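# Put the black pot upright in the middle upper cabinet

## Task

Set the black pot standing upright on the floor of the middle upper cabinet, pushed in deep enough that the cabinet doors would be able to close. Nothing else should be disturbed. If the pot topples or is left leaning, the task counts as failed.

## Robot and tools

ROBOT. The LinearBot has an omnidirectional base and a column roughly 1.7 m tall. A carriage rides the column (lift_m) and carries two identical six-joint arms, each ending in a two-finger gripper. Arm bases sit about 0.57 m + lift_m above the floor, and carriage parts hang about 0.15 m lower. A hand reaches 0.78 m from its shoulder but only about 0.38 m downward. A hand is about 0.16 m long and 0.1 m wide (0.14 m open); the wrist camera sticks out 0.11 m to one side of joint 6's axis. Parked joints 1 to 6 are 0, 0.05, 0.05, 1.45, 0, 0, and with both arms parked the robot measures about 0.85 m wide by 0.65 m long. Cameras: carriage_camera is fixed, facing forward and tilted about 20 degrees down; left_wrist_camera and right_wrist_camera look out beyond the fingertips. Images are 672x504 pixels.

FRAMES. Base frame: origin on the floor below the base centre, x forward, y left, z up, in metres. left_hand and right_hand are reported in it, as the point between the finger pads; quat_wxyz rotates base axes into hand axes (hand z runs along the fingers, y is the opening direction; an upright hand with joints 1, 5, 6 at 0 gives (1, 0, 0, 0)). Hand readings drift, more at long reach, and the real hand usually sits lower. base_odometry is the base pose relative to where the base started, from wheel turns only (slip counts as travel); heading is in rad, left positive, -3.142 to 3.142.

move. One call runs one action. Argument "base" holds exactly one key, an offset from where the base last reported itself (or from where it is, if a move was still running): translate_m (-2 to 2 m, forward positive), strafe_m (-2 to 2 m, left positive) or rotate_rad (-6.3 to 6.3 rad, counter-clockwise positive). Argument "joints" is a single flat object, named keys for both arms and the lift, all absolute targets: lift_m 0 to 1 m; for each arm (left_ and right_ prefixes) joint1_rad -2.617 to 3.054 (turn about vertical, 0 forward, positive left), joint2_rad 0 to 3.141 (shoulder: 0 upper arm level pointing back, 1.57 vertical, 3.14 level pointing forward), joint3_rad 0 to 3.141 (elbow: 0 folded, 3.14 straight), joint4_rad -1.57 to 1.57 (wrist pitch, positive lifts the tips), joint5_rad -1.57 to 1.57 (wrist yaw, positive swings the tips right, opposite to joint 1), joint6_rad -2.094 to 2.094 (roll about the finger direction, positive clockwise seen from the forearm), gripper_m 0 to 0.093 m pad gap. Done tolerances: lift 0.004, joint1 0.02, joint2 0.105, joint3 0.06, joint4 0.04, joint5 0.025, joint6 0.02, gripper 0.004. "speeds" caps this action only: translate_m and strafe_m 0.02 to 0.5 m/s, rotate_rad 0.05 to 1.57 rad/s, lift_m 0.08 to 0.27 m/s (default 0.25); others default to their maximum. "min_time_s" (0.1 to 8 s) is the shortest duration for arm and gripper motions; 2 or more keeps paths straighter, while a value too short makes arms rush and a stretched arm may overshoot about 15 degrees. "cameras" is a list of names or ["all"]; [] gives none; if omitted, a call without an action shows all, otherwise none. "blocking" true (default) returns once everything rests; false returns within about 0.5 s while motion continues. A later move only overrides the targets it names. No action may exceed 15 s; at 14 s it ends with time_out. Unknown keys make a call invalid; out-of-range values get it refused. A move with no action reports state, images and the scene number.

Other tools. wait: seconds 0 to 10, returns the state, ends early once running moves rest; wait(0) shows an "earlier move" line. stop: brakes all running motion (the base coasts a little first); braked parts read "stopped" and may keep pressing. zoom_image: camera plus region [x0, y0, x1, y1] in pixels of that camera's latest image, at most 504 by 504. finished_scene: scene, the current scene number; irreversible, and the pot must stay in place without the robot.

RESULTS. The "move" line reads done or the worst status; "pictures" lists image order. base_status and joint_status: moving, done, off_target (resting short and possibly still pushing), contact_stop, time_out (target dropped, holds in place), not_followed (targets withheld by the self-collision check, reported as "joint command not followed"), limit_stop_at_motor_heat. on_its_own lists uncommanded behaviour; "held at" is a target, not a reading. motor_effort is percent of maximum, bracket = peak of last action, fairly inaccurate; a lift effort falling during descent means a hand or load is resting on something. Joint torques include arm weight; joints 1 to 3 wrap at ±28 N m. A refusal, or a contact_stop or time_out you didn't order, cancels the reply's later move, wait and finished_scene calls; an invalid call doesn't.

GRIPPER. Gripping a hard part, the reading is up to 0.005 m below its width (some read up to 0.002 m above); closed on nothing reads 0.000 to 0.003. Force per pad is about 45 to 70 N. To release, command well above the reading.

AVOID. Never let the arms bang or squeeze each other (grippers and cameras included); to unjam withheld arms, resend one arm's readings with joint 1 turned away, then the other. With joint 2 below 0.8, a joint 1 turn of 0.5 or more outward can hit the column. Arms held out heat up (MOTOR HOT at 75 °C, OVER-TEMPERATURE FAULT at 100 °C drops the arm and its load for 30 to 60 s); park them while thinking or driving. Arms have no contact stop and keep pressing. Tipping risk rises with a high carriage, outstretched or loaded arms, pushing, pulling or sudden stops; never reverse under a shelf edge. After a contact_stop back off about 0.2 m. Unfold away from furniture, approach in small steps, don't drop or slam the pot or hit the cabinet, and don't leave the pot tilted. Loose objects may get nudged occasionally.

Each tool is called by a JSON object that holds its "fn" and its "kwargs", one argument or row to a line.

## Session

{"fn": "move", "kwargs": {

}}

Scene clock: 0.00 s.
Joint torques (N m): no reading
base_odometry: x=+0.000 y=+0.000 heading=+0.000
base_status: not commanded
joint_positions: lift_m=+0.300 left_joint1_rad=+0.011 left_joint2_rad=+0.066 left_joint3_rad=+0.024 left_joint4_rad=+1.484 left_joint5_rad=+0.006 left_joint6_rad=-0.041 left_gripper_m=+0.09396 right_joint1_rad=+0.001 right_joint2_rad=+0.046 right_joint3_rad=+0.056 right_joint4_rad=+1.494 right_joint5_rad=+0.030 right_joint6_rad=+0.014 right_gripper_m=+0.09396
joint_status: not commanded
motor_effort: lift_m=+23 drive_wheels=-3
left_hand: x=+0.2583 y=+0.3029 z=+1.3008 quat_wxyz=(+0.998, +0.001, +0.064, -0.015) (m; base frame)
right_hand: x=+0.2398 y=-0.3087 z=+1.3097 quat_wxyz=(+0.999, +0.015, +0.033, +0.007) (m; base frame)
pictures: carriage_camera, left_wrist_camera, right_wrist_camera

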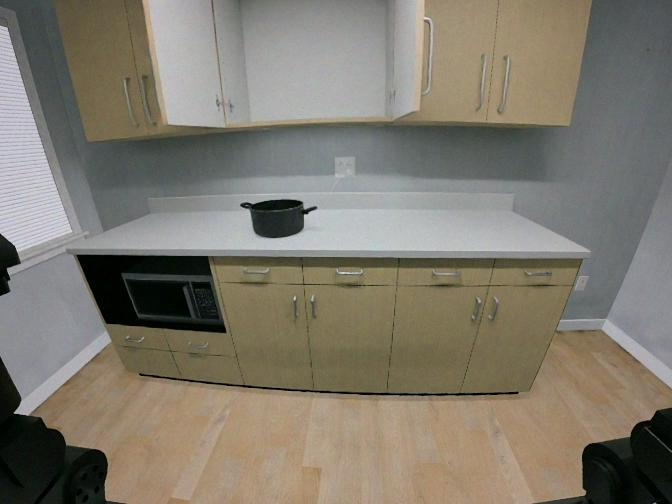

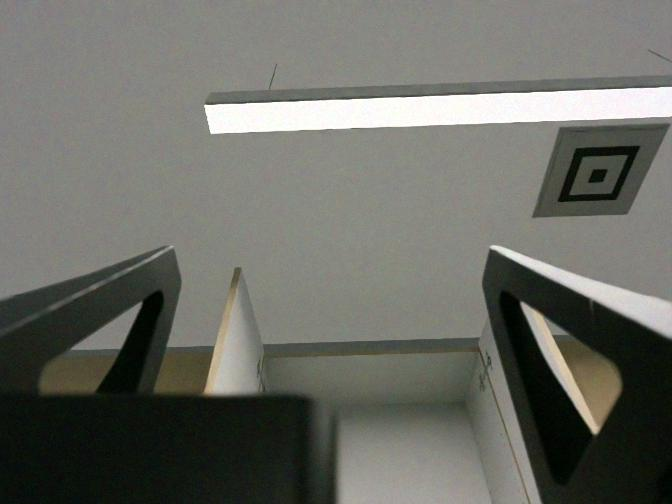

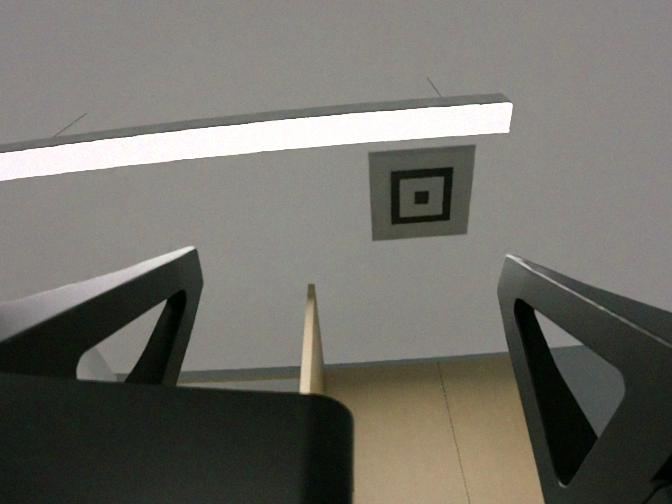

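{"fn": "zoom_image", "kwargs": {
  "camera": "carriage_camera",
  "region": [210, 170, 350, 270]
}}

{"fn": "zoom_image", "kwargs": {
  "camera": "carriage_camera",
  "region": [130, 0, 450, 180]
}}

Scaled by 3.600 from the camera's 672x504 image, which has a finer 960x720 frame.

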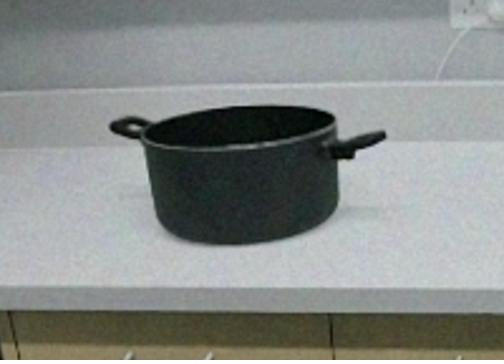

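Scaled by 1.575 from the camera's 672x504 image, which has a finer 960x720 frame.

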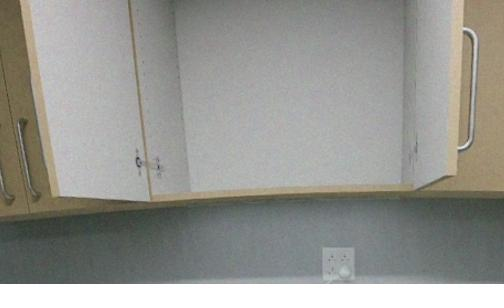

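{"fn": "move", "kwargs": {
  "joints": {"left_joint1_rad": -0.235, "left_joint2_rad": 1.71, "left_joint3_rad": 1.21, "left_joint4_rad": 0.5, "left_joint5_rad": -0.235, "left_joint6_rad": -1.57, "right_joint1_rad": 0.235, "right_joint2_rad": 1.71, "right_joint3_rad": 1.21, "right_joint4_rad": 0.5, "right_joint5_rad": 0.235, "right_joint6_rad": 1.57},
  "min_time_s": 3,
  "cameras": ["all"]
}}

Scene clock: 14.63 s.
Joint torques (N m): left_arm=[-0.62 -9.84 9.65 2.36 -0.09 -0.01] | right_arm=[0.34 -9.03 9.22 1.94 0.16 0.06]
move: done
base_odometry: x=+0.000 y=+0.000 heading=+0.000
base_status: not commanded
joint_positions: lift_m=+0.300 left_joint1_rad=-0.229 left_joint2_rad=+1.706 left_joint3_rad=+1.178 left_joint4_rad=+0.502 left_joint5_rad=-0.222 left_joint6_rad=-1.558 left_gripper_m=+0.09398 right_joint1_rad=+0.230 right_joint2_rad=+1.705 right_joint3_rad=+1.175 right_joint4_rad=+0.503 right_joint5_rad=+0.220 right_joint6_rad=+1.556 right_gripper_m=+0.09396
joint_status: all done
motor_effort: lift_m=+23(23) drive_wheels=-2(4)
left_hand: x=+0.7584 y=+0.2180 z=+1.1716 quat_wxyz=(+0.497, -0.500, +0.513, -0.491) (m; base frame)
right_hand: x=+0.7580 y=-0.2172 z=+1.1705 quat_wxyz=(+0.496, +0.499, +0.514, +0.491) (m; base frame)
pictures: carriage_camera, left_wrist_camera, right_wrist_camera

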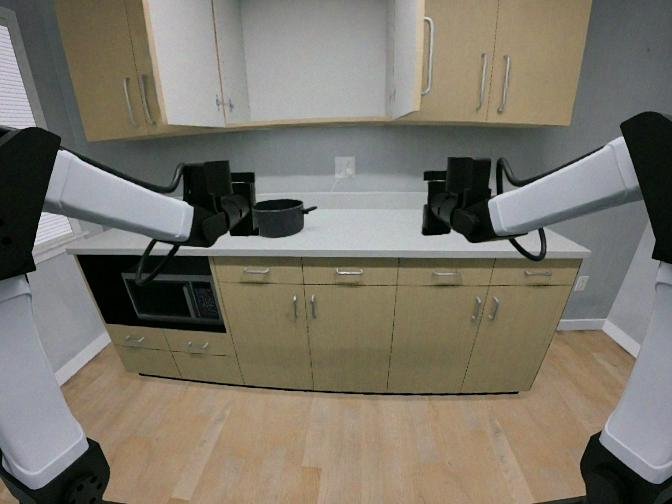

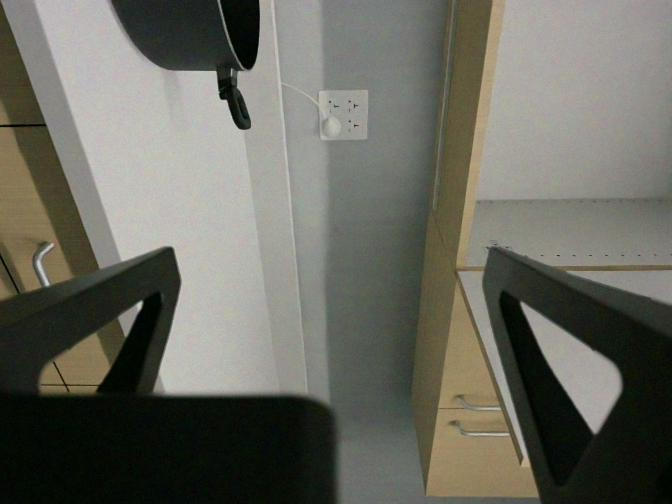

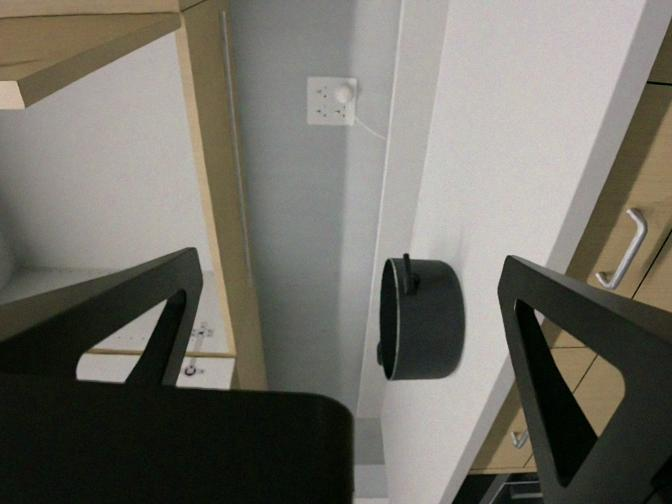

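{"fn": "move", "kwargs": {
  "base": {"strafe_m": 0.29},
  "speeds": {"strafe_m": 0.25},
  "joints": {"lift_m": 0.25}
}}

{"fn": "move", "kwargs": {
  "base": {"translate_m": 0.25},
  "speeds": {"translate_m": 0.25},
  "cameras": ["all"]
}}

Scene clock: 21.03 s.
Joint torques (N m): left_arm=[-0.27 -11.22 8.49 2.57 -0.06 0.01] | right_arm=[-0.12 -10.21 8.2 2.1 0.13 0.05]
move: done
base_odometry: x=+0.000 y=+0.290 heading=+0.000
base_status: done
joint_positions: lift_m=+0.250 left_joint1_rad=-0.233 left_joint2_rad=+1.718 left_joint3_rad=+1.191 left_joint4_rad=+0.483 left_joint5_rad=-0.226 left_joint6_rad=-1.560 left_gripper_m=+0.09398 right_joint1_rad=+0.234 right_joint2_rad=+1.716 right_joint3_rad=+1.189 right_joint4_rad=+0.488 right_joint5_rad=+0.223 right_joint6_rad=+1.559 right_gripper_m=+0.09396
joint_status: all done
motor_effort: lift_m=+21(22) drive_wheels=-4(8)
left_hand: x=+0.7610 y=+0.2157 z=+1.1167 quat_wxyz=(+0.492, -0.504, +0.518, -0.486) (m; base frame)
right_hand: x=+0.7604 y=-0.2147 z=+1.1182 quat_wxyz=(+0.493, +0.501, +0.517, +0.488) (m; base frame)
pictures: none

Scene clock: 23.40 s.
Joint torques (N m): left_arm=[-0.16 -11.15 8.46 2.56 -0.06 0.01] | right_arm=[-0.08 -10.18 8.36 2.09 0.14 0.03]
move: done
base_odometry: x=+0.250 y=+0.290 heading=+0.001
base_status: done
joint_positions: lift_m=+0.250 left_joint1_rad=-0.233 left_joint2_rad=+1.718 left_joint3_rad=+1.191 left_joint4_rad=+0.483 left_joint5_rad=-0.226 left_joint6_rad=-1.560 left_gripper_m=+0.09398 right_joint1_rad=+0.234 right_joint2_rad=+1.716 right_joint3_rad=+1.189 right_joint4_rad=+0.490 right_joint5_rad=+0.223 right_joint6_rad=+1.559 right_gripper_m=+0.09396
joint_status: not commanded
motor_effort: lift_m=+21(21) drive_wheels=-5(11)
left_hand: x=+0.7610 y=+0.2157 z=+1.1167 quat_wxyz=(+0.492, -0.504, +0.518, -0.486) (m; base frame)
right_hand: x=+0.7605 y=-0.2147 z=+1.1186 quat_wxyz=(+0.493, +0.501, +0.517, +0.489) (m; base frame)
pictures: carriage_camera, left_wrist_camera, right_wrist_camera

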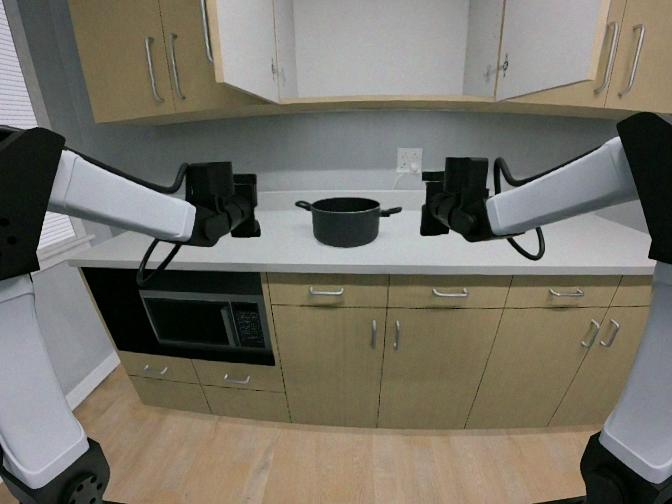

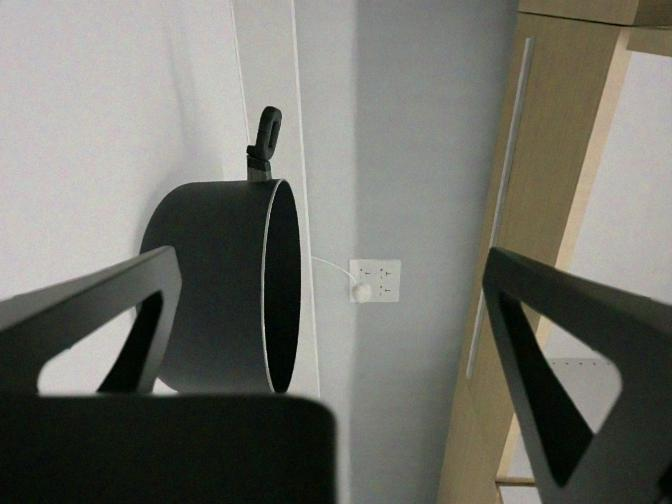

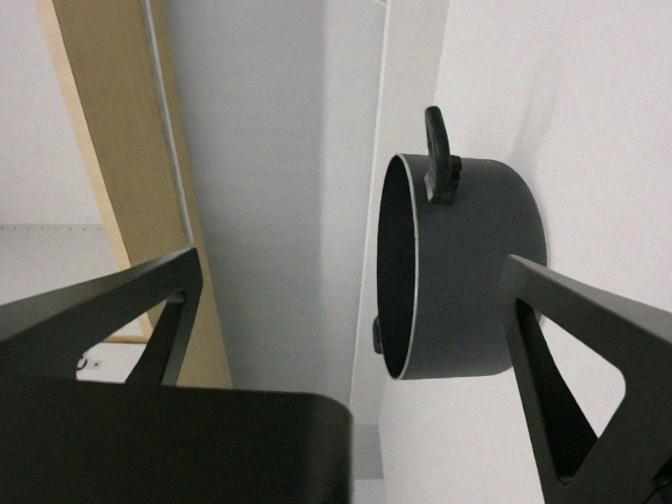

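{"fn": "zoom_image", "kwargs": {
  "camera": "carriage_camera",
  "region": [276, 170, 416, 280]
}}

{"fn": "zoom_image", "kwargs": {
  "camera": "left_wrist_camera",
  "region": [120, 80, 360, 404]
}}

{"fn": "zoom_image", "kwargs": {
  "camera": "right_wrist_camera",
  "region": [350, 80, 590, 404]
}}

Scaled by 3.600 from the camera's 672x504 image, which has a finer 960x720 frame.

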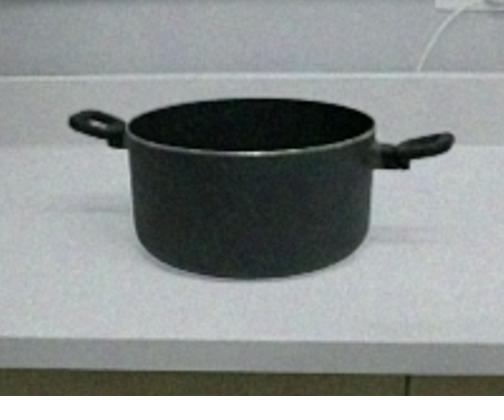

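Scaled by 1.556 from the camera's 672x504 image, which has a finer 960x720 frame.

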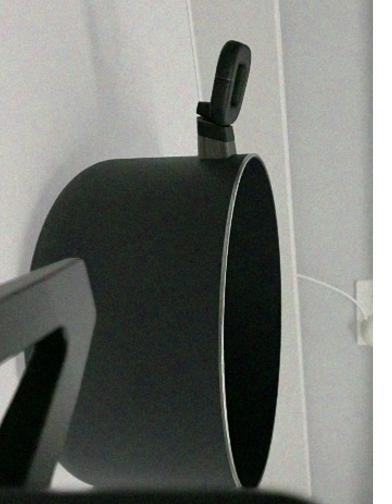

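Scaled by 1.556 from the camera's 672x504 image, which has a finer 960x720 frame.

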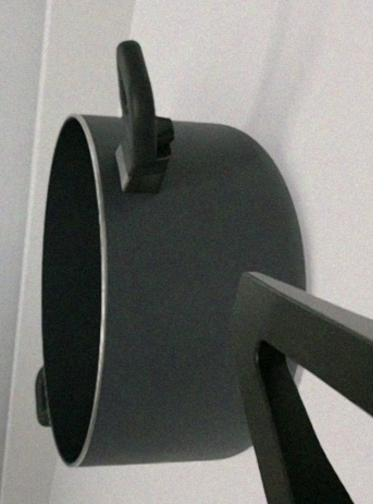

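{"fn": "move", "kwargs": {
  "base": {"strafe_m": -0.03},
  "joints": {"lift_m": 0.2, "left_joint1_rad": -0.332, "left_joint2_rad": 1.914, "left_joint3_rad": 1.425, "left_joint4_rad": 0.51, "left_joint5_rad": -0.332, "left_joint6_rad": -1.27, "right_joint1_rad": 0.425, "right_joint2_rad": 1.607, "right_joint3_rad": 1.054, "right_joint4_rad": 0.573, "right_joint5_rad": 0.425, "right_joint6_rad": 1.27},
  "min_time_s": 2
}}

{"fn": "move", "kwargs": {
  "base": {"translate_m": 0.17},
  "speeds": {"translate_m": 0.2},
  "cameras": ["all"]
}}

Scene clock: 36.33 s.
Joint torques (N m): left_arm=[-0.68 -11.73 9.61 2.66 -0.1 0.23] | right_arm=[0.28 -11.73 5.78 2.13 0.17 -0.18]
move: done
base_odometry: x=+0.250 y=+0.261 heading=+0.001
base_status: done
joint_positions: lift_m=+0.200 left_joint1_rad=-0.326 left_joint2_rad=+1.908 left_joint3_rad=+1.394 left_joint4_rad=+0.483 left_joint5_rad=-0.319 left_joint6_rad=-1.282 left_gripper_m=+0.09398 right_joint1_rad=+0.420 right_joint2_rad=+1.638 right_joint3_rad=+1.063 right_joint4_rad=+0.554 right_joint5_rad=+0.409 right_joint6_rad=+1.284 right_gripper_m=+0.09396
joint_status: all done
motor_effort: lift_m=+21(22) drive_wheels=-4(10)
left_hand: x=+0.7984 y=+0.1663 z=+1.0612 quat_wxyz=(+0.559, -0.424, +0.579, -0.416) (m; base frame)
right_hand: x=+0.7161 y=-0.1591 z=+1.0635 quat_wxyz=(+0.560, +0.422, +0.576, +0.420) (m; base frame)
pictures: none

Scene clock: 38.27 s.
Joint torques (N m): left_arm=[-0.59 -12.1 9.52 2.65 -0.09 0.23] | right_arm=[0.14 -11.37 5.82 2.1 0.14 -0.25]
move: done
base_odometry: x=+0.420 y=+0.260 heading=+0.001
base_status: done
joint_positions: lift_m=+0.200 left_joint1_rad=-0.327 left_joint2_rad=+1.911 left_joint3_rad=+1.394 left_joint4_rad=+0.485 left_joint5_rad=-0.321 left_joint6_rad=-1.282 left_gripper_m=+0.09398 right_joint1_rad=+0.421 right_joint2_rad=+1.635 right_joint3_rad=+1.063 right_joint4_rad=+0.557 right_joint5_rad=+0.412 right_joint6_rad=+1.283 right_gripper_m=+0.09396
joint_status: not commanded
motor_effort: lift_m=+21(21) drive_wheels=-6(10)
left_hand: x=+0.7987 y=+0.1660 z=+1.0598 quat_wxyz=(+0.559, -0.425, +0.579, -0.415) (m; base frame)
right_hand: x=+0.7155 y=-0.1591 z=+1.0656 quat_wxyz=(+0.562, +0.422, +0.574, +0.421) (m; base frame)
pictures: carriage_camera, left_wrist_camera, right_wrist_camera

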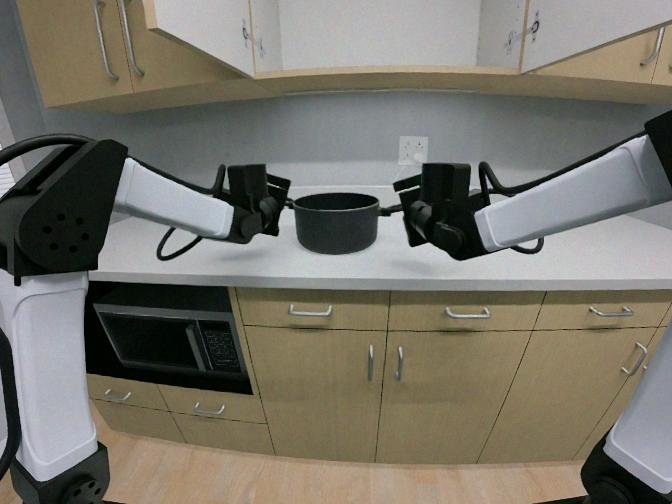

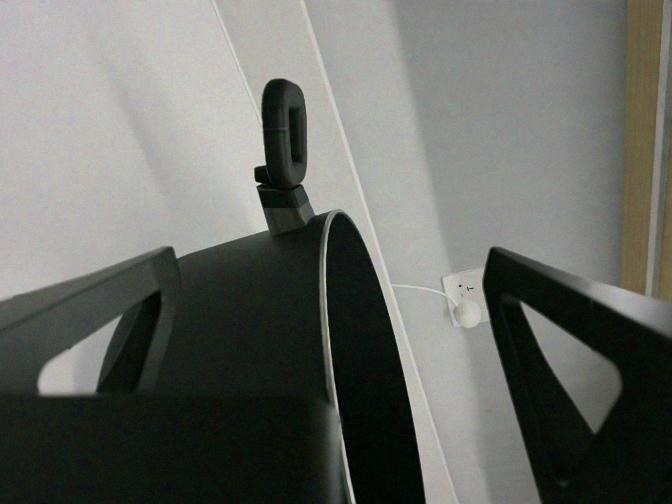

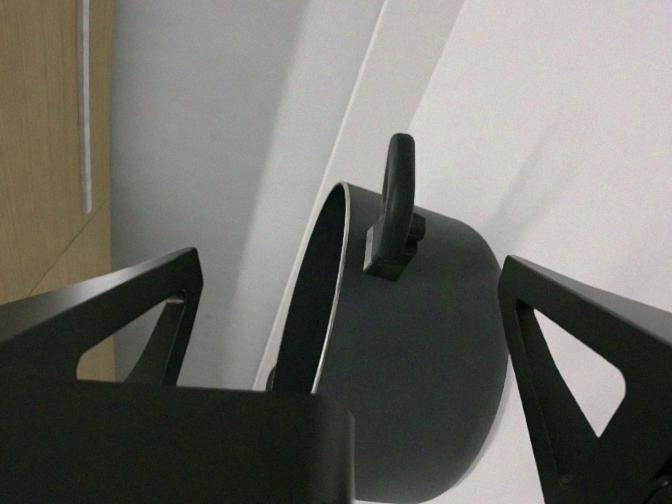

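{"fn": "zoom_image", "kwargs": {
  "camera": "carriage_camera",
  "region": [220, 140, 450, 280]
}}

{"fn": "zoom_image", "kwargs": {
  "camera": "right_wrist_camera",
  "region": [250, 80, 530, 404]
}}

{"fn": "zoom_image", "kwargs": {
  "camera": "left_wrist_camera",
  "region": [150, 60, 430, 384]
}}

Scaled by 2.191 from the camera's 672x504 image, which has a finer 960x720 frame.

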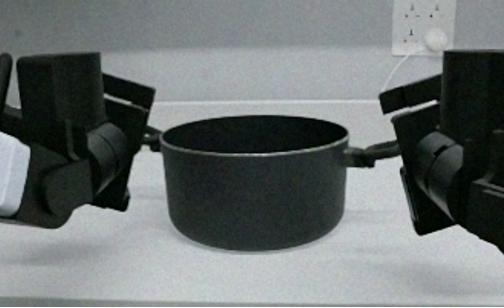

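Scaled by 1.556 from the camera's 672x504 image, which has a finer 960x720 frame.

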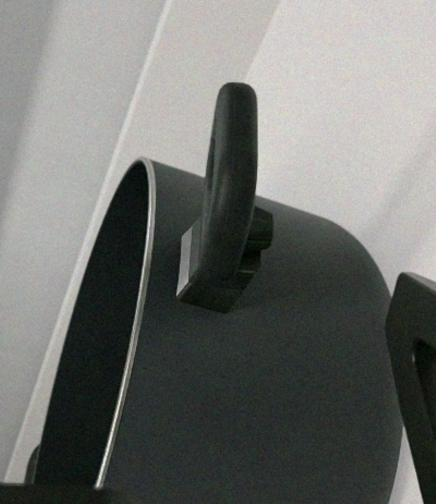

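Scaled by 1.556 from the camera's 672x504 image, which has a finer 960x720 frame.

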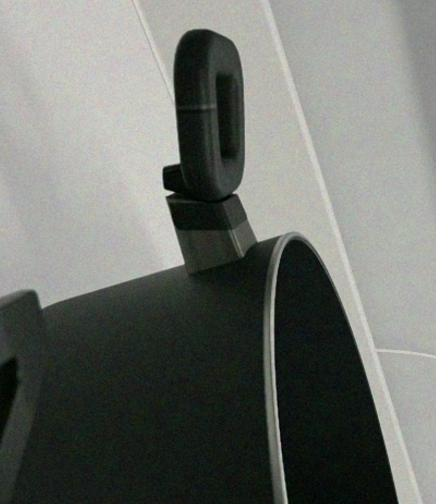

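{"fn": "move", "kwargs": {
  "base": {"translate_m": 0.05},
  "speeds": {"translate_m": 0.1},
  "joints": {"lift_m": 0.176},
  "cameras": ["all"]
}}

Scene clock: 42.53 s.
Joint torques (N m): left_arm=[-0.36 -13.11 8.7 2.55 -0.06 0.23] | right_arm=[0.1 -10.04 6.52 2.03 0.13 -0.24]
move: done
base_odometry: x=+0.470 y=+0.260 heading=+0.000
base_status: done
joint_positions: lift_m=+0.176 left_joint1_rad=-0.329 left_joint2_rad=+1.921 left_joint3_rad=+1.403 left_joint4_rad=+0.492 left_joint5_rad=-0.322 left_joint6_rad=-1.281 left_gripper_m=+0.09398 right_joint1_rad=+0.422 right_joint2_rad=+1.622 right_joint3_rad=+1.054 right_joint4_rad=+0.561 right_joint5_rad=+0.413 right_joint6_rad=+1.282 right_gripper_m=+0.09396
joint_status: all done
motor_effort: lift_m=+21(22) drive_wheels=-5(9)
left_hand: x=+0.8009 y=+0.1644 z=+1.0367 quat_wxyz=(+0.560, -0.423, +0.577, -0.417) (m; base frame)
right_hand: x=+0.7127 y=-0.1600 z=+1.0446 quat_wxyz=(+0.564, +0.421, +0.571, +0.423) (m; base frame)
pictures: carriage_camera, left_wrist_camera, right_wrist_camera

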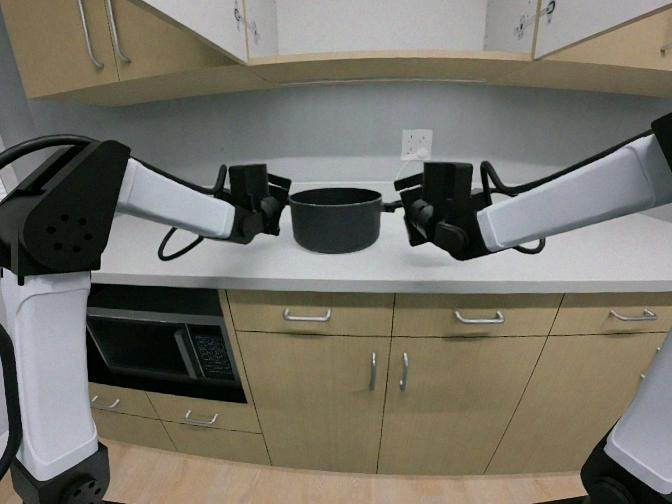

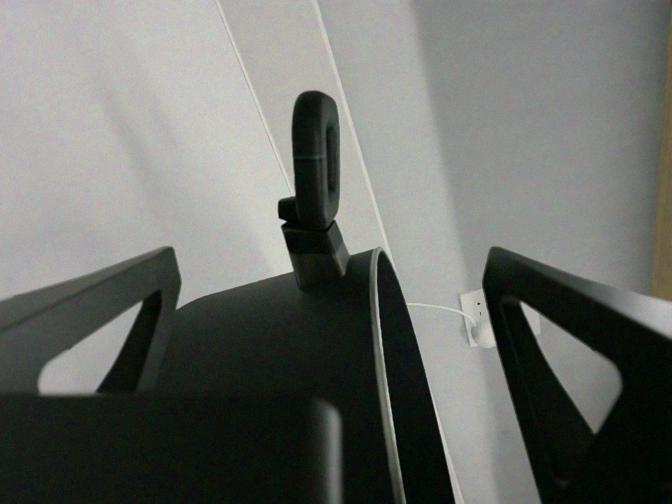

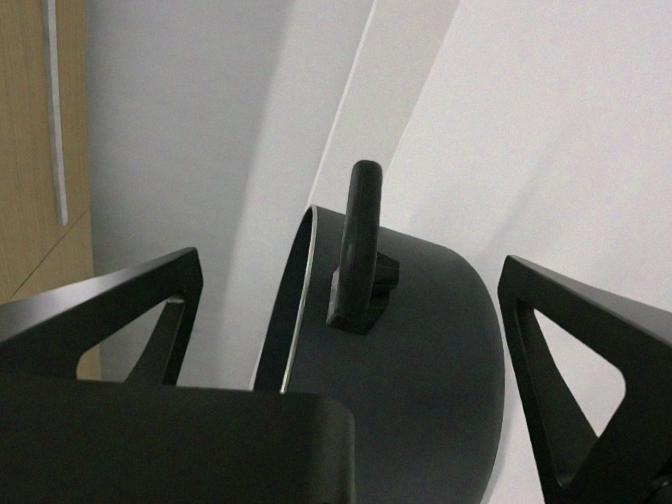

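{"fn": "move", "kwargs": {
  "joints": {"left_joint1_rad": -0.295, "left_joint2_rad": 1.926, "left_joint3_rad": 1.425, "left_joint4_rad": 0.51, "left_joint5_rad": -0.295, "left_joint6_rad": -1.27, "right_joint1_rad": 0.473, "right_joint5_rad": 0.473}
}}

{"fn": "move", "kwargs": {
  "base": {"translate_m": 0.045},
  "speeds": {"translate_m": 0.1},
  "cameras": ["all"]
}}

Scene clock: 45.90 s.
Joint torques (N m): left_arm=[0.16 -11.95 8.69 2.57 0.14 0.23] | right_arm=[-0.2 -9.99 6.43 2.01 0.2 -0.22]
move: done
base_odometry: x=+0.470 y=+0.260 heading=+0.000
base_status: not commanded
joint_positions: lift_m=+0.176 left_joint1_rad=-0.296 left_joint2_rad=+1.921 left_joint3_rad=+1.403 left_joint4_rad=+0.492 left_joint5_rad=-0.308 left_joint6_rad=-1.281 left_gripper_m=+0.09398 right_joint1_rad=+0.473 right_joint2_rad=+1.622 right_joint3_rad=+1.054 right_joint4_rad=+0.561 right_joint5_rad=+0.457 right_joint6_rad=+1.282 right_gripper_m=+0.09396
joint_status: all done
motor_effort: lift_m=+21(21) drive_wheels=-5(6)
left_hand: x=+0.8052 y=+0.1811 z=+1.0367 quat_wxyz=(+0.564, -0.429, +0.573, -0.412) (m; base frame)
right_hand: x=+0.7050 y=-0.1426 z=+1.0446 quat_wxyz=(+0.562, +0.418, +0.573, +0.425) (m; base frame)
pictures: none

Scene clock: 47.03 s.
Joint torques (N m): left_arm=[-0.05 -12.11 8.7 2.56 0.13 0.24] | right_arm=[-0.08 -10.06 6.52 2 0.16 -0.23]
move: done
base_odometry: x=+0.515 y=+0.260 heading=+0.000
base_status: done
joint_positions: lift_m=+0.176 left_joint1_rad=-0.296 left_joint2_rad=+1.922 left_joint3_rad=+1.403 left_joint4_rad=+0.492 left_joint5_rad=-0.306 left_joint6_rad=-1.281 left_gripper_m=+0.09398 right_joint1_rad=+0.473 right_joint2_rad=+1.622 right_joint3_rad=+1.054 right_joint4_rad=+0.561 right_joint5_rad=+0.460 right_joint6_rad=+1.282 right_gripper_m=+0.09396
joint_status: not commanded
motor_effort: lift_m=+21(21) drive_wheels=-4(9)
left_hand: x=+0.8055 y=+0.1809 z=+1.0358 quat_wxyz=(+0.564, -0.429, +0.574, -0.412) (m; base frame)
right_hand: x=+0.7050 y=-0.1433 z=+1.0447 quat_wxyz=(+0.563, +0.420, +0.572, +0.424) (m; base frame)
pictures: carriage_camera, left_wrist_camera, right_wrist_camera

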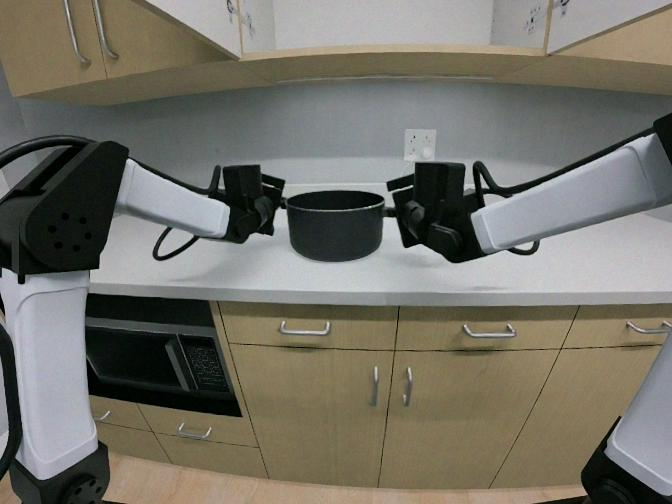

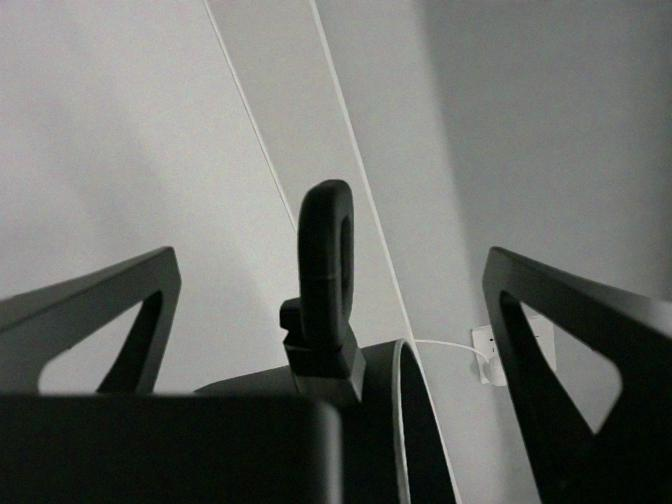

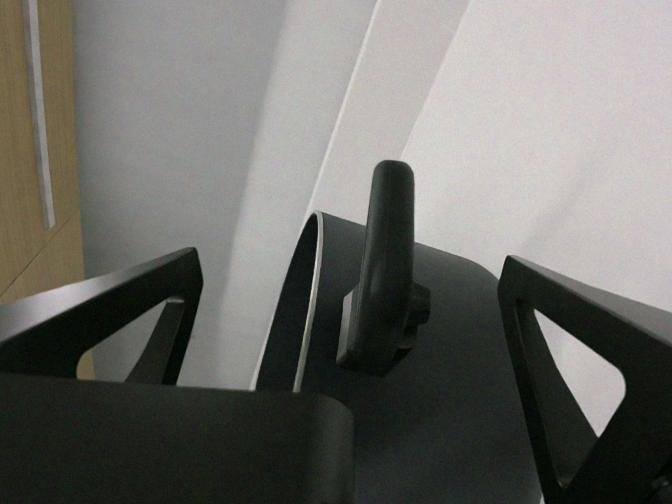

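{"fn": "move", "kwargs": {
  "joints": {"right_joint2_rad": 1.63}
}}

{"fn": "move", "kwargs": {
  "base": {"translate_m": 0.03},
  "speeds": {"translate_m": 0.08},
  "cameras": ["all"]
}}

Scene clock: 50.17 s.
Joint torques (N m): left_arm=[-0.02 -12.19 8.68 2.55 0.14 0.21] | right_arm=[-0.03 -7.71 6.46 2.01 0.16 -0.22]
move: done
base_odometry: x=+0.515 y=+0.260 heading=+0.000
base_status: not commanded
joint_positions: lift_m=+0.176 left_joint1_rad=-0.296 left_joint2_rad=+1.922 left_joint3_rad=+1.403 left_joint4_rad=+0.492 left_joint5_rad=-0.306 left_joint6_rad=-1.281 left_gripper_m=+0.09398 right_joint1_rad=+0.473 right_joint2_rad=+1.622 right_joint3_rad=+1.054 right_joint4_rad=+0.561 right_joint5_rad=+0.460 right_joint6_rad=+1.282 right_gripper_m=+0.09396
joint_status: all done
motor_effort: lift_m=+21(21) drive_wheels=-5(6)
left_hand: x=+0.8055 y=+0.1809 z=+1.0358 quat_wxyz=(+0.564, -0.429, +0.574, -0.412) (m; base frame)
right_hand: x=+0.7050 y=-0.1433 z=+1.0447 quat_wxyz=(+0.563, +0.420, +0.572, +0.424) (m; base frame)
pictures: none

Scene clock: 51.23 s.
Joint torques (N m): left_arm=[-0.06 -12.26 8.73 2.57 0.13 0.22] | right_arm=[-0.12 -8.16 6.39 2.04 0.13 -0.22]
move: done
base_odometry: x=+0.545 y=+0.260 heading=-0.001
base_status: done
joint_positions: lift_m=+0.176 left_joint1_rad=-0.296 left_joint2_rad=+1.924 left_joint3_rad=+1.403 left_joint4_rad=+0.492 left_joint5_rad=-0.305 left_joint6_rad=-1.281 left_gripper_m=+0.09398 right_joint1_rad=+0.473 right_joint2_rad=+1.627 right_joint3_rad=+1.054 right_joint4_rad=+0.561 right_joint5_rad=+0.461 right_joint6_rad=+1.282 right_gripper_m=+0.09396
joint_status: not commanded
motor_effort: lift_m=+21(21) drive_wheels=-5(9)
left_hand: x=+0.8058 y=+0.1806 z=+1.0350 quat_wxyz=(+0.563, -0.429, +0.574, -0.412) (m; base frame)
right_hand: x=+0.7058 y=-0.1431 z=+1.0423 quat_wxyz=(+0.562, +0.420, +0.573, +0.423) (m; base frame)
pictures: carriage_camera, left_wrist_camera, right_wrist_camera

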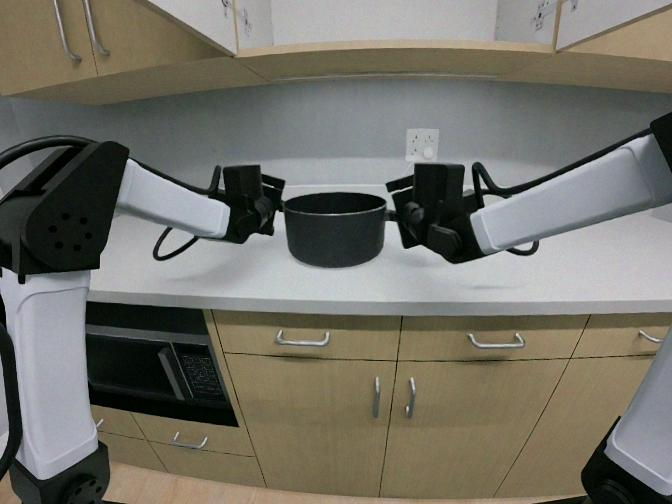

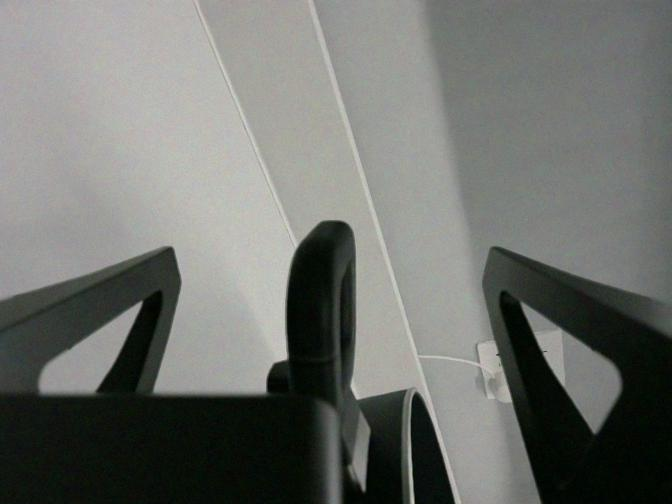

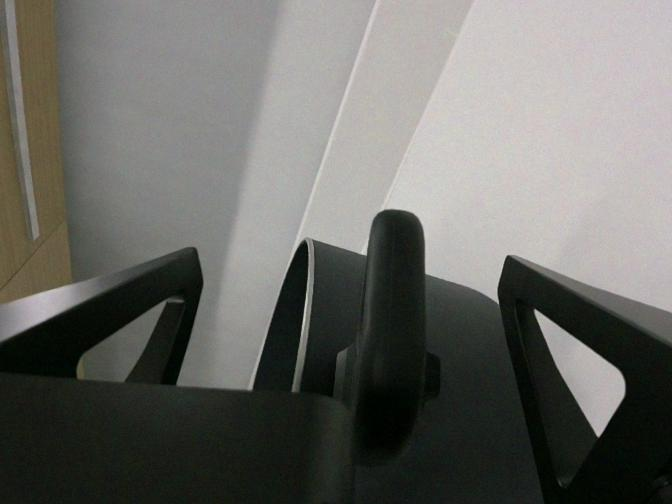

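{"fn": "move", "kwargs": {
  "joints": {"lift_m": 0.174, "right_joint2_rad": 1.65}
}}

{"fn": "move", "kwargs": {
  "cameras": ["right_wrist_camera"]
}}

Scene clock: 54.17 s.
Joint torques (N m): left_arm=[-0.02 -12.55 8.68 2.55 0.14 0.23] | right_arm=[-0.17 -8.43 6.43 2 0.14 -0.24]
move: done
base_odometry: x=+0.545 y=+0.260 heading=-0.001
base_status: not commanded
joint_positions: lift_m=+0.174 left_joint1_rad=-0.296 left_joint2_rad=+1.926 left_joint3_rad=+1.403 left_joint4_rad=+0.493 left_joint5_rad=-0.305 left_joint6_rad=-1.281 left_gripper_m=+0.09398 right_joint1_rad=+0.473 right_joint2_rad=+1.647 right_joint3_rad=+1.054 right_joint4_rad=+0.563 right_joint5_rad=+0.461 right_joint6_rad=+1.282 right_gripper_m=+0.09396
joint_status: all done
motor_effort: lift_m=+20(21) drive_wheels=-5(5)
left_hand: x=+0.8061 y=+0.1805 z=+1.0322 quat_wxyz=(+0.563, -0.429, +0.575, -0.411) (m; base frame)
right_hand: x=+0.7090 y=-0.1415 z=+1.0311 quat_wxyz=(+0.559, +0.421, +0.580, +0.417) (m; base frame)
pictures: none

Scene clock: 54.17 s.
Joint torques (N m): left_arm=[-0.02 -12.55 8.68 2.55 0.14 0.23] | right_arm=[-0.17 -8.43 6.43 2 0.14 -0.24]
base_odometry: x=+0.545 y=+0.260 heading=-0.001
base_status: not commanded
joint_positions: lift_m=+0.174 left_joint1_rad=-0.296 left_joint2_rad=+1.926 left_joint3_rad=+1.403 left_joint4_rad=+0.493 left_joint5_rad=-0.305 left_joint6_rad=-1.281 left_gripper_m=+0.09398 right_joint1_rad=+0.473 right_joint2_rad=+1.647 right_joint3_rad=+1.054 right_joint4_rad=+0.563 right_joint5_rad=+0.461 right_joint6_rad=+1.282 right_gripper_m=+0.09396
joint_status: all done
motor_effort: lift_m=+20(21) drive_wheels=-5(5)
left_hand: x=+0.8061 y=+0.1805 z=+1.0322 quat_wxyz=(+0.563, -0.429, +0.575, -0.411) (m; base frame)
right_hand: x=+0.7090 y=-0.1415 z=+1.0311 quat_wxyz=(+0.559, +0.421, +0.580, +0.417) (m; base frame)
pictures: right_wrist_camera

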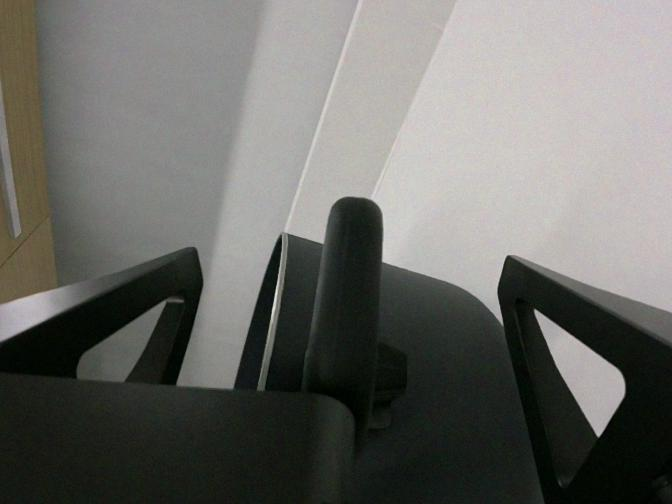

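{"fn": "move", "kwargs": {
  "joints": {"left_gripper_m": 0.025, "right_gripper_m": 0.025},
  "min_time_s": 1.5,
  "cameras": ["all"]
}}

Scene clock: 57.10 s.
Joint torques (N m): left_arm=[-0.06 -12.46 8.68 2.53 0.13 0.22] | right_arm=[-0.12 -8.5 6.39 2.1 0.11 -0.22]
move: done
base_odometry: x=+0.545 y=+0.260 heading=-0.001
base_status: not commanded
joint_positions: lift_m=+0.174 left_joint1_rad=-0.296 left_joint2_rad=+1.926 left_joint3_rad=+1.403 left_joint4_rad=+0.493 left_joint5_rad=-0.305 left_joint6_rad=-1.281 left_gripper_m=+0.02513 right_joint1_rad=+0.473 right_joint2_rad=+1.647 right_joint3_rad=+1.054 right_joint4_rad=+0.553 right_joint5_rad=+0.463 right_joint6_rad=+1.281 right_gripper_m=+0.02513
joint_status: all done
motor_effort: lift_m=+20(20) drive_wheels=-5(6)
left_hand: x=+0.8061 y=+0.1805 z=+1.0322 quat_wxyz=(+0.563, -0.429, +0.575, -0.411) (m; base frame)
right_hand: x=+0.7089 y=-0.1419 z=+1.0288 quat_wxyz=(+0.558, +0.422, +0.583, +0.413) (m; base frame)
pictures: carriage_camera, left_wrist_camera, right_wrist_camera

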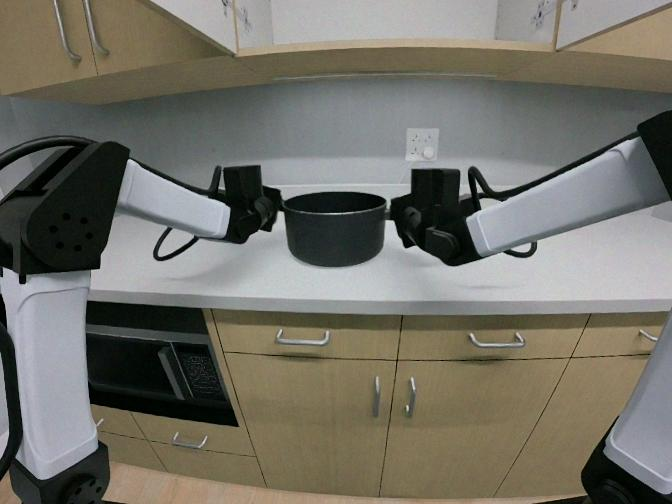

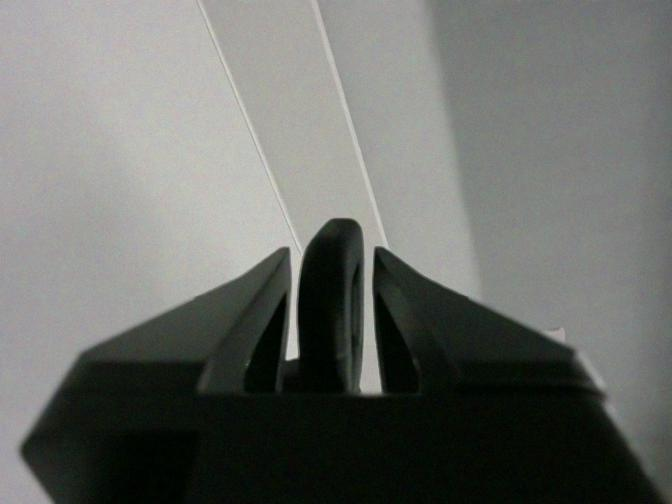

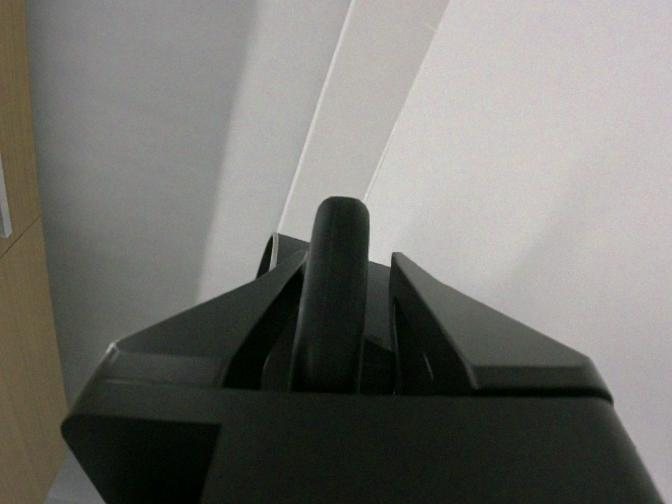

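{"fn": "move", "kwargs": {
  "joints": {"left_gripper_m": 0.006, "right_gripper_m": 0.006},
  "min_time_s": 1.5,
  "cameras": ["all"]
}}

Scene clock: 59.27 s.
Joint torques (N m): left_arm=[-0.01 -12.53 8.68 2.43 0.08 0.29] | right_arm=[-0.16 -8.5 6.41 2.15 0.09 -0.24]
move: off_target
base_odometry: x=+0.545 y=+0.260 heading=-0.001
base_status: not commanded
joint_positions: lift_m=+0.174 left_joint1_rad=-0.296 left_joint2_rad=+1.926 left_joint3_rad=+1.403 left_joint4_rad=+0.503 left_joint5_rad=-0.300 left_joint6_rad=-1.286 left_gripper_m=+0.01302 right_joint1_rad=+0.473 right_joint2_rad=+1.648 right_joint3_rad=+1.054 right_joint4_rad=+0.550 right_joint5_rad=+0.467 right_joint6_rad=+1.282 right_gripper_m=+0.02208
joint_status: left_gripper_m off_target (ended at +0.01304, target +0.00600); right_gripper_m off_target (ended at +0.02210, target +0.00600)
motor_effort: lift_m=+20(20) drive_wheels=-4(6)
left_hand: x=+0.8061 y=+0.1796 z=+1.0346 quat_wxyz=(+0.563, -0.428, +0.571, -0.417) (m; base frame)
right_hand: x=+0.7089 y=-0.1426 z=+1.0280 quat_wxyz=(+0.559, +0.424, +0.583, +0.411) (m; base frame)
pictures: carriage_camera, left_wrist_camera, right_wrist_camera

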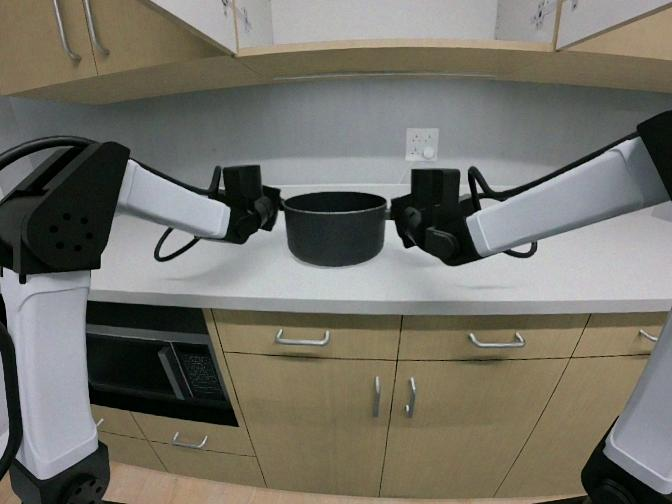

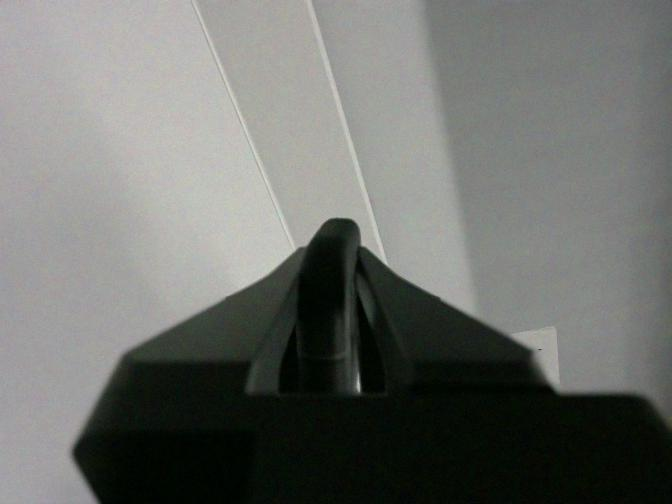

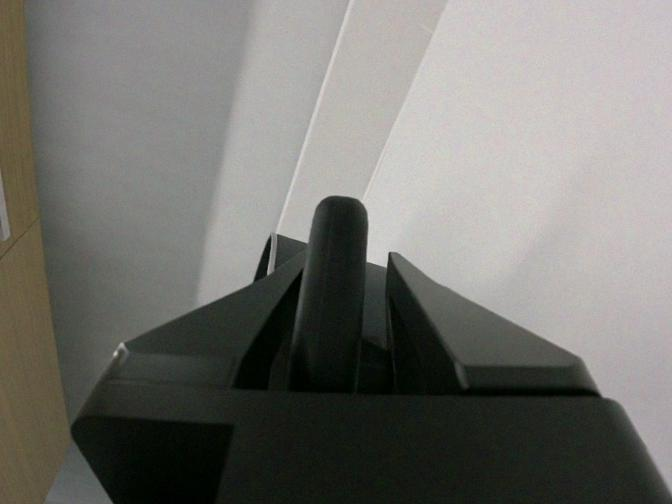

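{"fn": "move", "kwargs": {
  "joints": {"right_gripper_m": 0.045},
  "min_time_s": 0.7
}}

{"fn": "move", "kwargs": {
  "joints": {"right_joint1_rad": 0.433, "right_joint5_rad": 0.433, "right_joint4_rad": 0.585}
}}

{"fn": "move", "kwargs": {
  "joints": {"right_gripper_m": 0.006},
  "min_time_s": 1.5,
  "cameras": ["right_wrist_camera", "carriage_camera"]
}}

Scene clock: 61.30 s.
Joint torques (N m): left_arm=[-0.03 -12.49 8.64 2.29 0.04 0.27] | right_arm=[-0.03 -8.47 6.42 2.09 0.09 -0.22]
move: done
base_odometry: x=+0.545 y=+0.260 heading=-0.001
base_status: not commanded
joint_positions: lift_m=+0.174 left_joint1_rad=-0.296 left_joint2_rad=+1.926 left_joint3_rad=+1.403 left_joint4_rad=+0.515 left_joint5_rad=-0.295 left_joint6_rad=-1.286 left_gripper_m=+0.01190 right_joint1_rad=+0.472 right_joint2_rad=+1.648 right_joint3_rad=+1.054 right_joint4_rad=+0.554 right_joint5_rad=+0.468 right_joint6_rad=+1.282 right_gripper_m=+0.04491
joint_status: all done
motor_effort: lift_m=+20(20) drive_wheels=-4(5)
left_hand: x=+0.8062 y=+0.1788 z=+1.0374 quat_wxyz=(+0.564, -0.425, +0.569, -0.422) (m; base frame)
right_hand: x=+0.7091 y=-0.1430 z=+1.0289 quat_wxyz=(+0.560, +0.424, +0.581, +0.412) (m; base frame)
pictures: none

Scene clock: 61.93 s.
Joint torques (N m): left_arm=[-0.02 -12.49 8.7 2.3 0.04 0.27] | right_arm=[-0.17 -8.49 6.39 2.08 -0.16 -0.24]
move: done
base_odometry: x=+0.545 y=+0.260 heading=-0.001
base_status: not commanded
joint_positions: lift_m=+0.174 left_joint1_rad=-0.296 left_joint2_rad=+1.926 left_joint3_rad=+1.403 left_joint4_rad=+0.515 left_joint5_rad=-0.295 left_joint6_rad=-1.286 left_gripper_m=+0.01187 right_joint1_rad=+0.434 right_joint2_rad=+1.648 right_joint3_rad=+1.054 right_joint4_rad=+0.566 right_joint5_rad=+0.449 right_joint6_rad=+1.282 right_gripper_m=+0.04491
joint_status: all done
motor_effort: lift_m=+20(20) drive_wheels=-4(5)
left_hand: x=+0.8062 y=+0.1788 z=+1.0375 quat_wxyz=(+0.564, -0.425, +0.568, -0.422) (m; base frame)
right_hand: x=+0.7150 y=-0.1584 z=+1.0315 quat_wxyz=(+0.565, +0.429, +0.573, +0.410) (m; base frame)
pictures: none

Scene clock: 63.73 s.
Joint torques (N m): left_arm=[0.02 -12.63 8.76 2.22 0 0.33] | right_arm=[-0.17 -8.47 6.41 2.04 -0.12 -0.43]
move: off_target
base_odometry: x=+0.545 y=+0.260 heading=-0.001
base_status: not commanded
joint_positions: lift_m=+0.174 left_joint1_rad=-0.296 left_joint2_rad=+1.927 left_joint3_rad=+1.403 left_joint4_rad=+0.523 left_joint5_rad=-0.292 left_joint6_rad=-1.290 left_gripper_m=+0.01186 right_joint1_rad=+0.434 right_joint2_rad=+1.648 right_joint3_rad=+1.054 right_joint4_rad=+0.572 right_joint5_rad=+0.446 right_joint6_rad=+1.301 right_gripper_m=+0.01249
joint_status: right_gripper_m off_target (ended at +0.01251, target +0.00600)
motor_effort: lift_m=+20(20) drive_wheels=-5(5)
left_hand: x=+0.8063 y=+0.1781 z=+1.0389 quat_wxyz=(+0.564, -0.424, +0.566, -0.426) (m; base frame)
right_hand: x=+0.7150 y=-0.1579 z=+1.0330 quat_wxyz=(+0.562, +0.433, +0.567, +0.418) (m; base frame)
pictures: carriage_camera, right_wrist_camera

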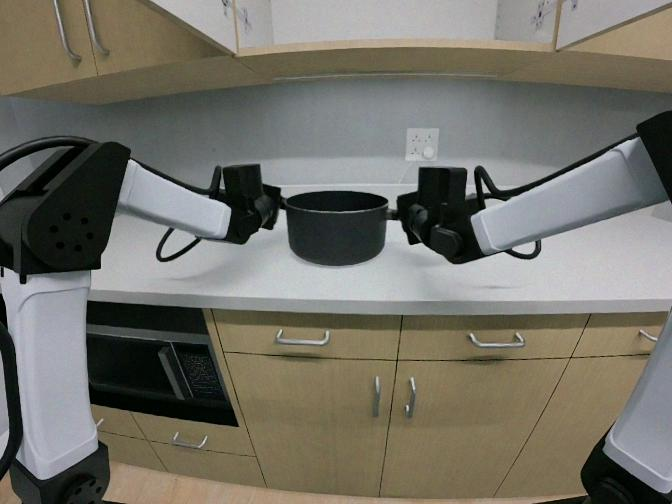

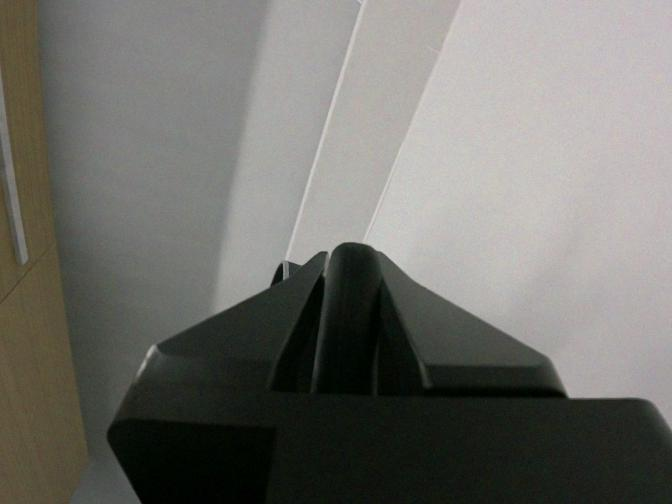

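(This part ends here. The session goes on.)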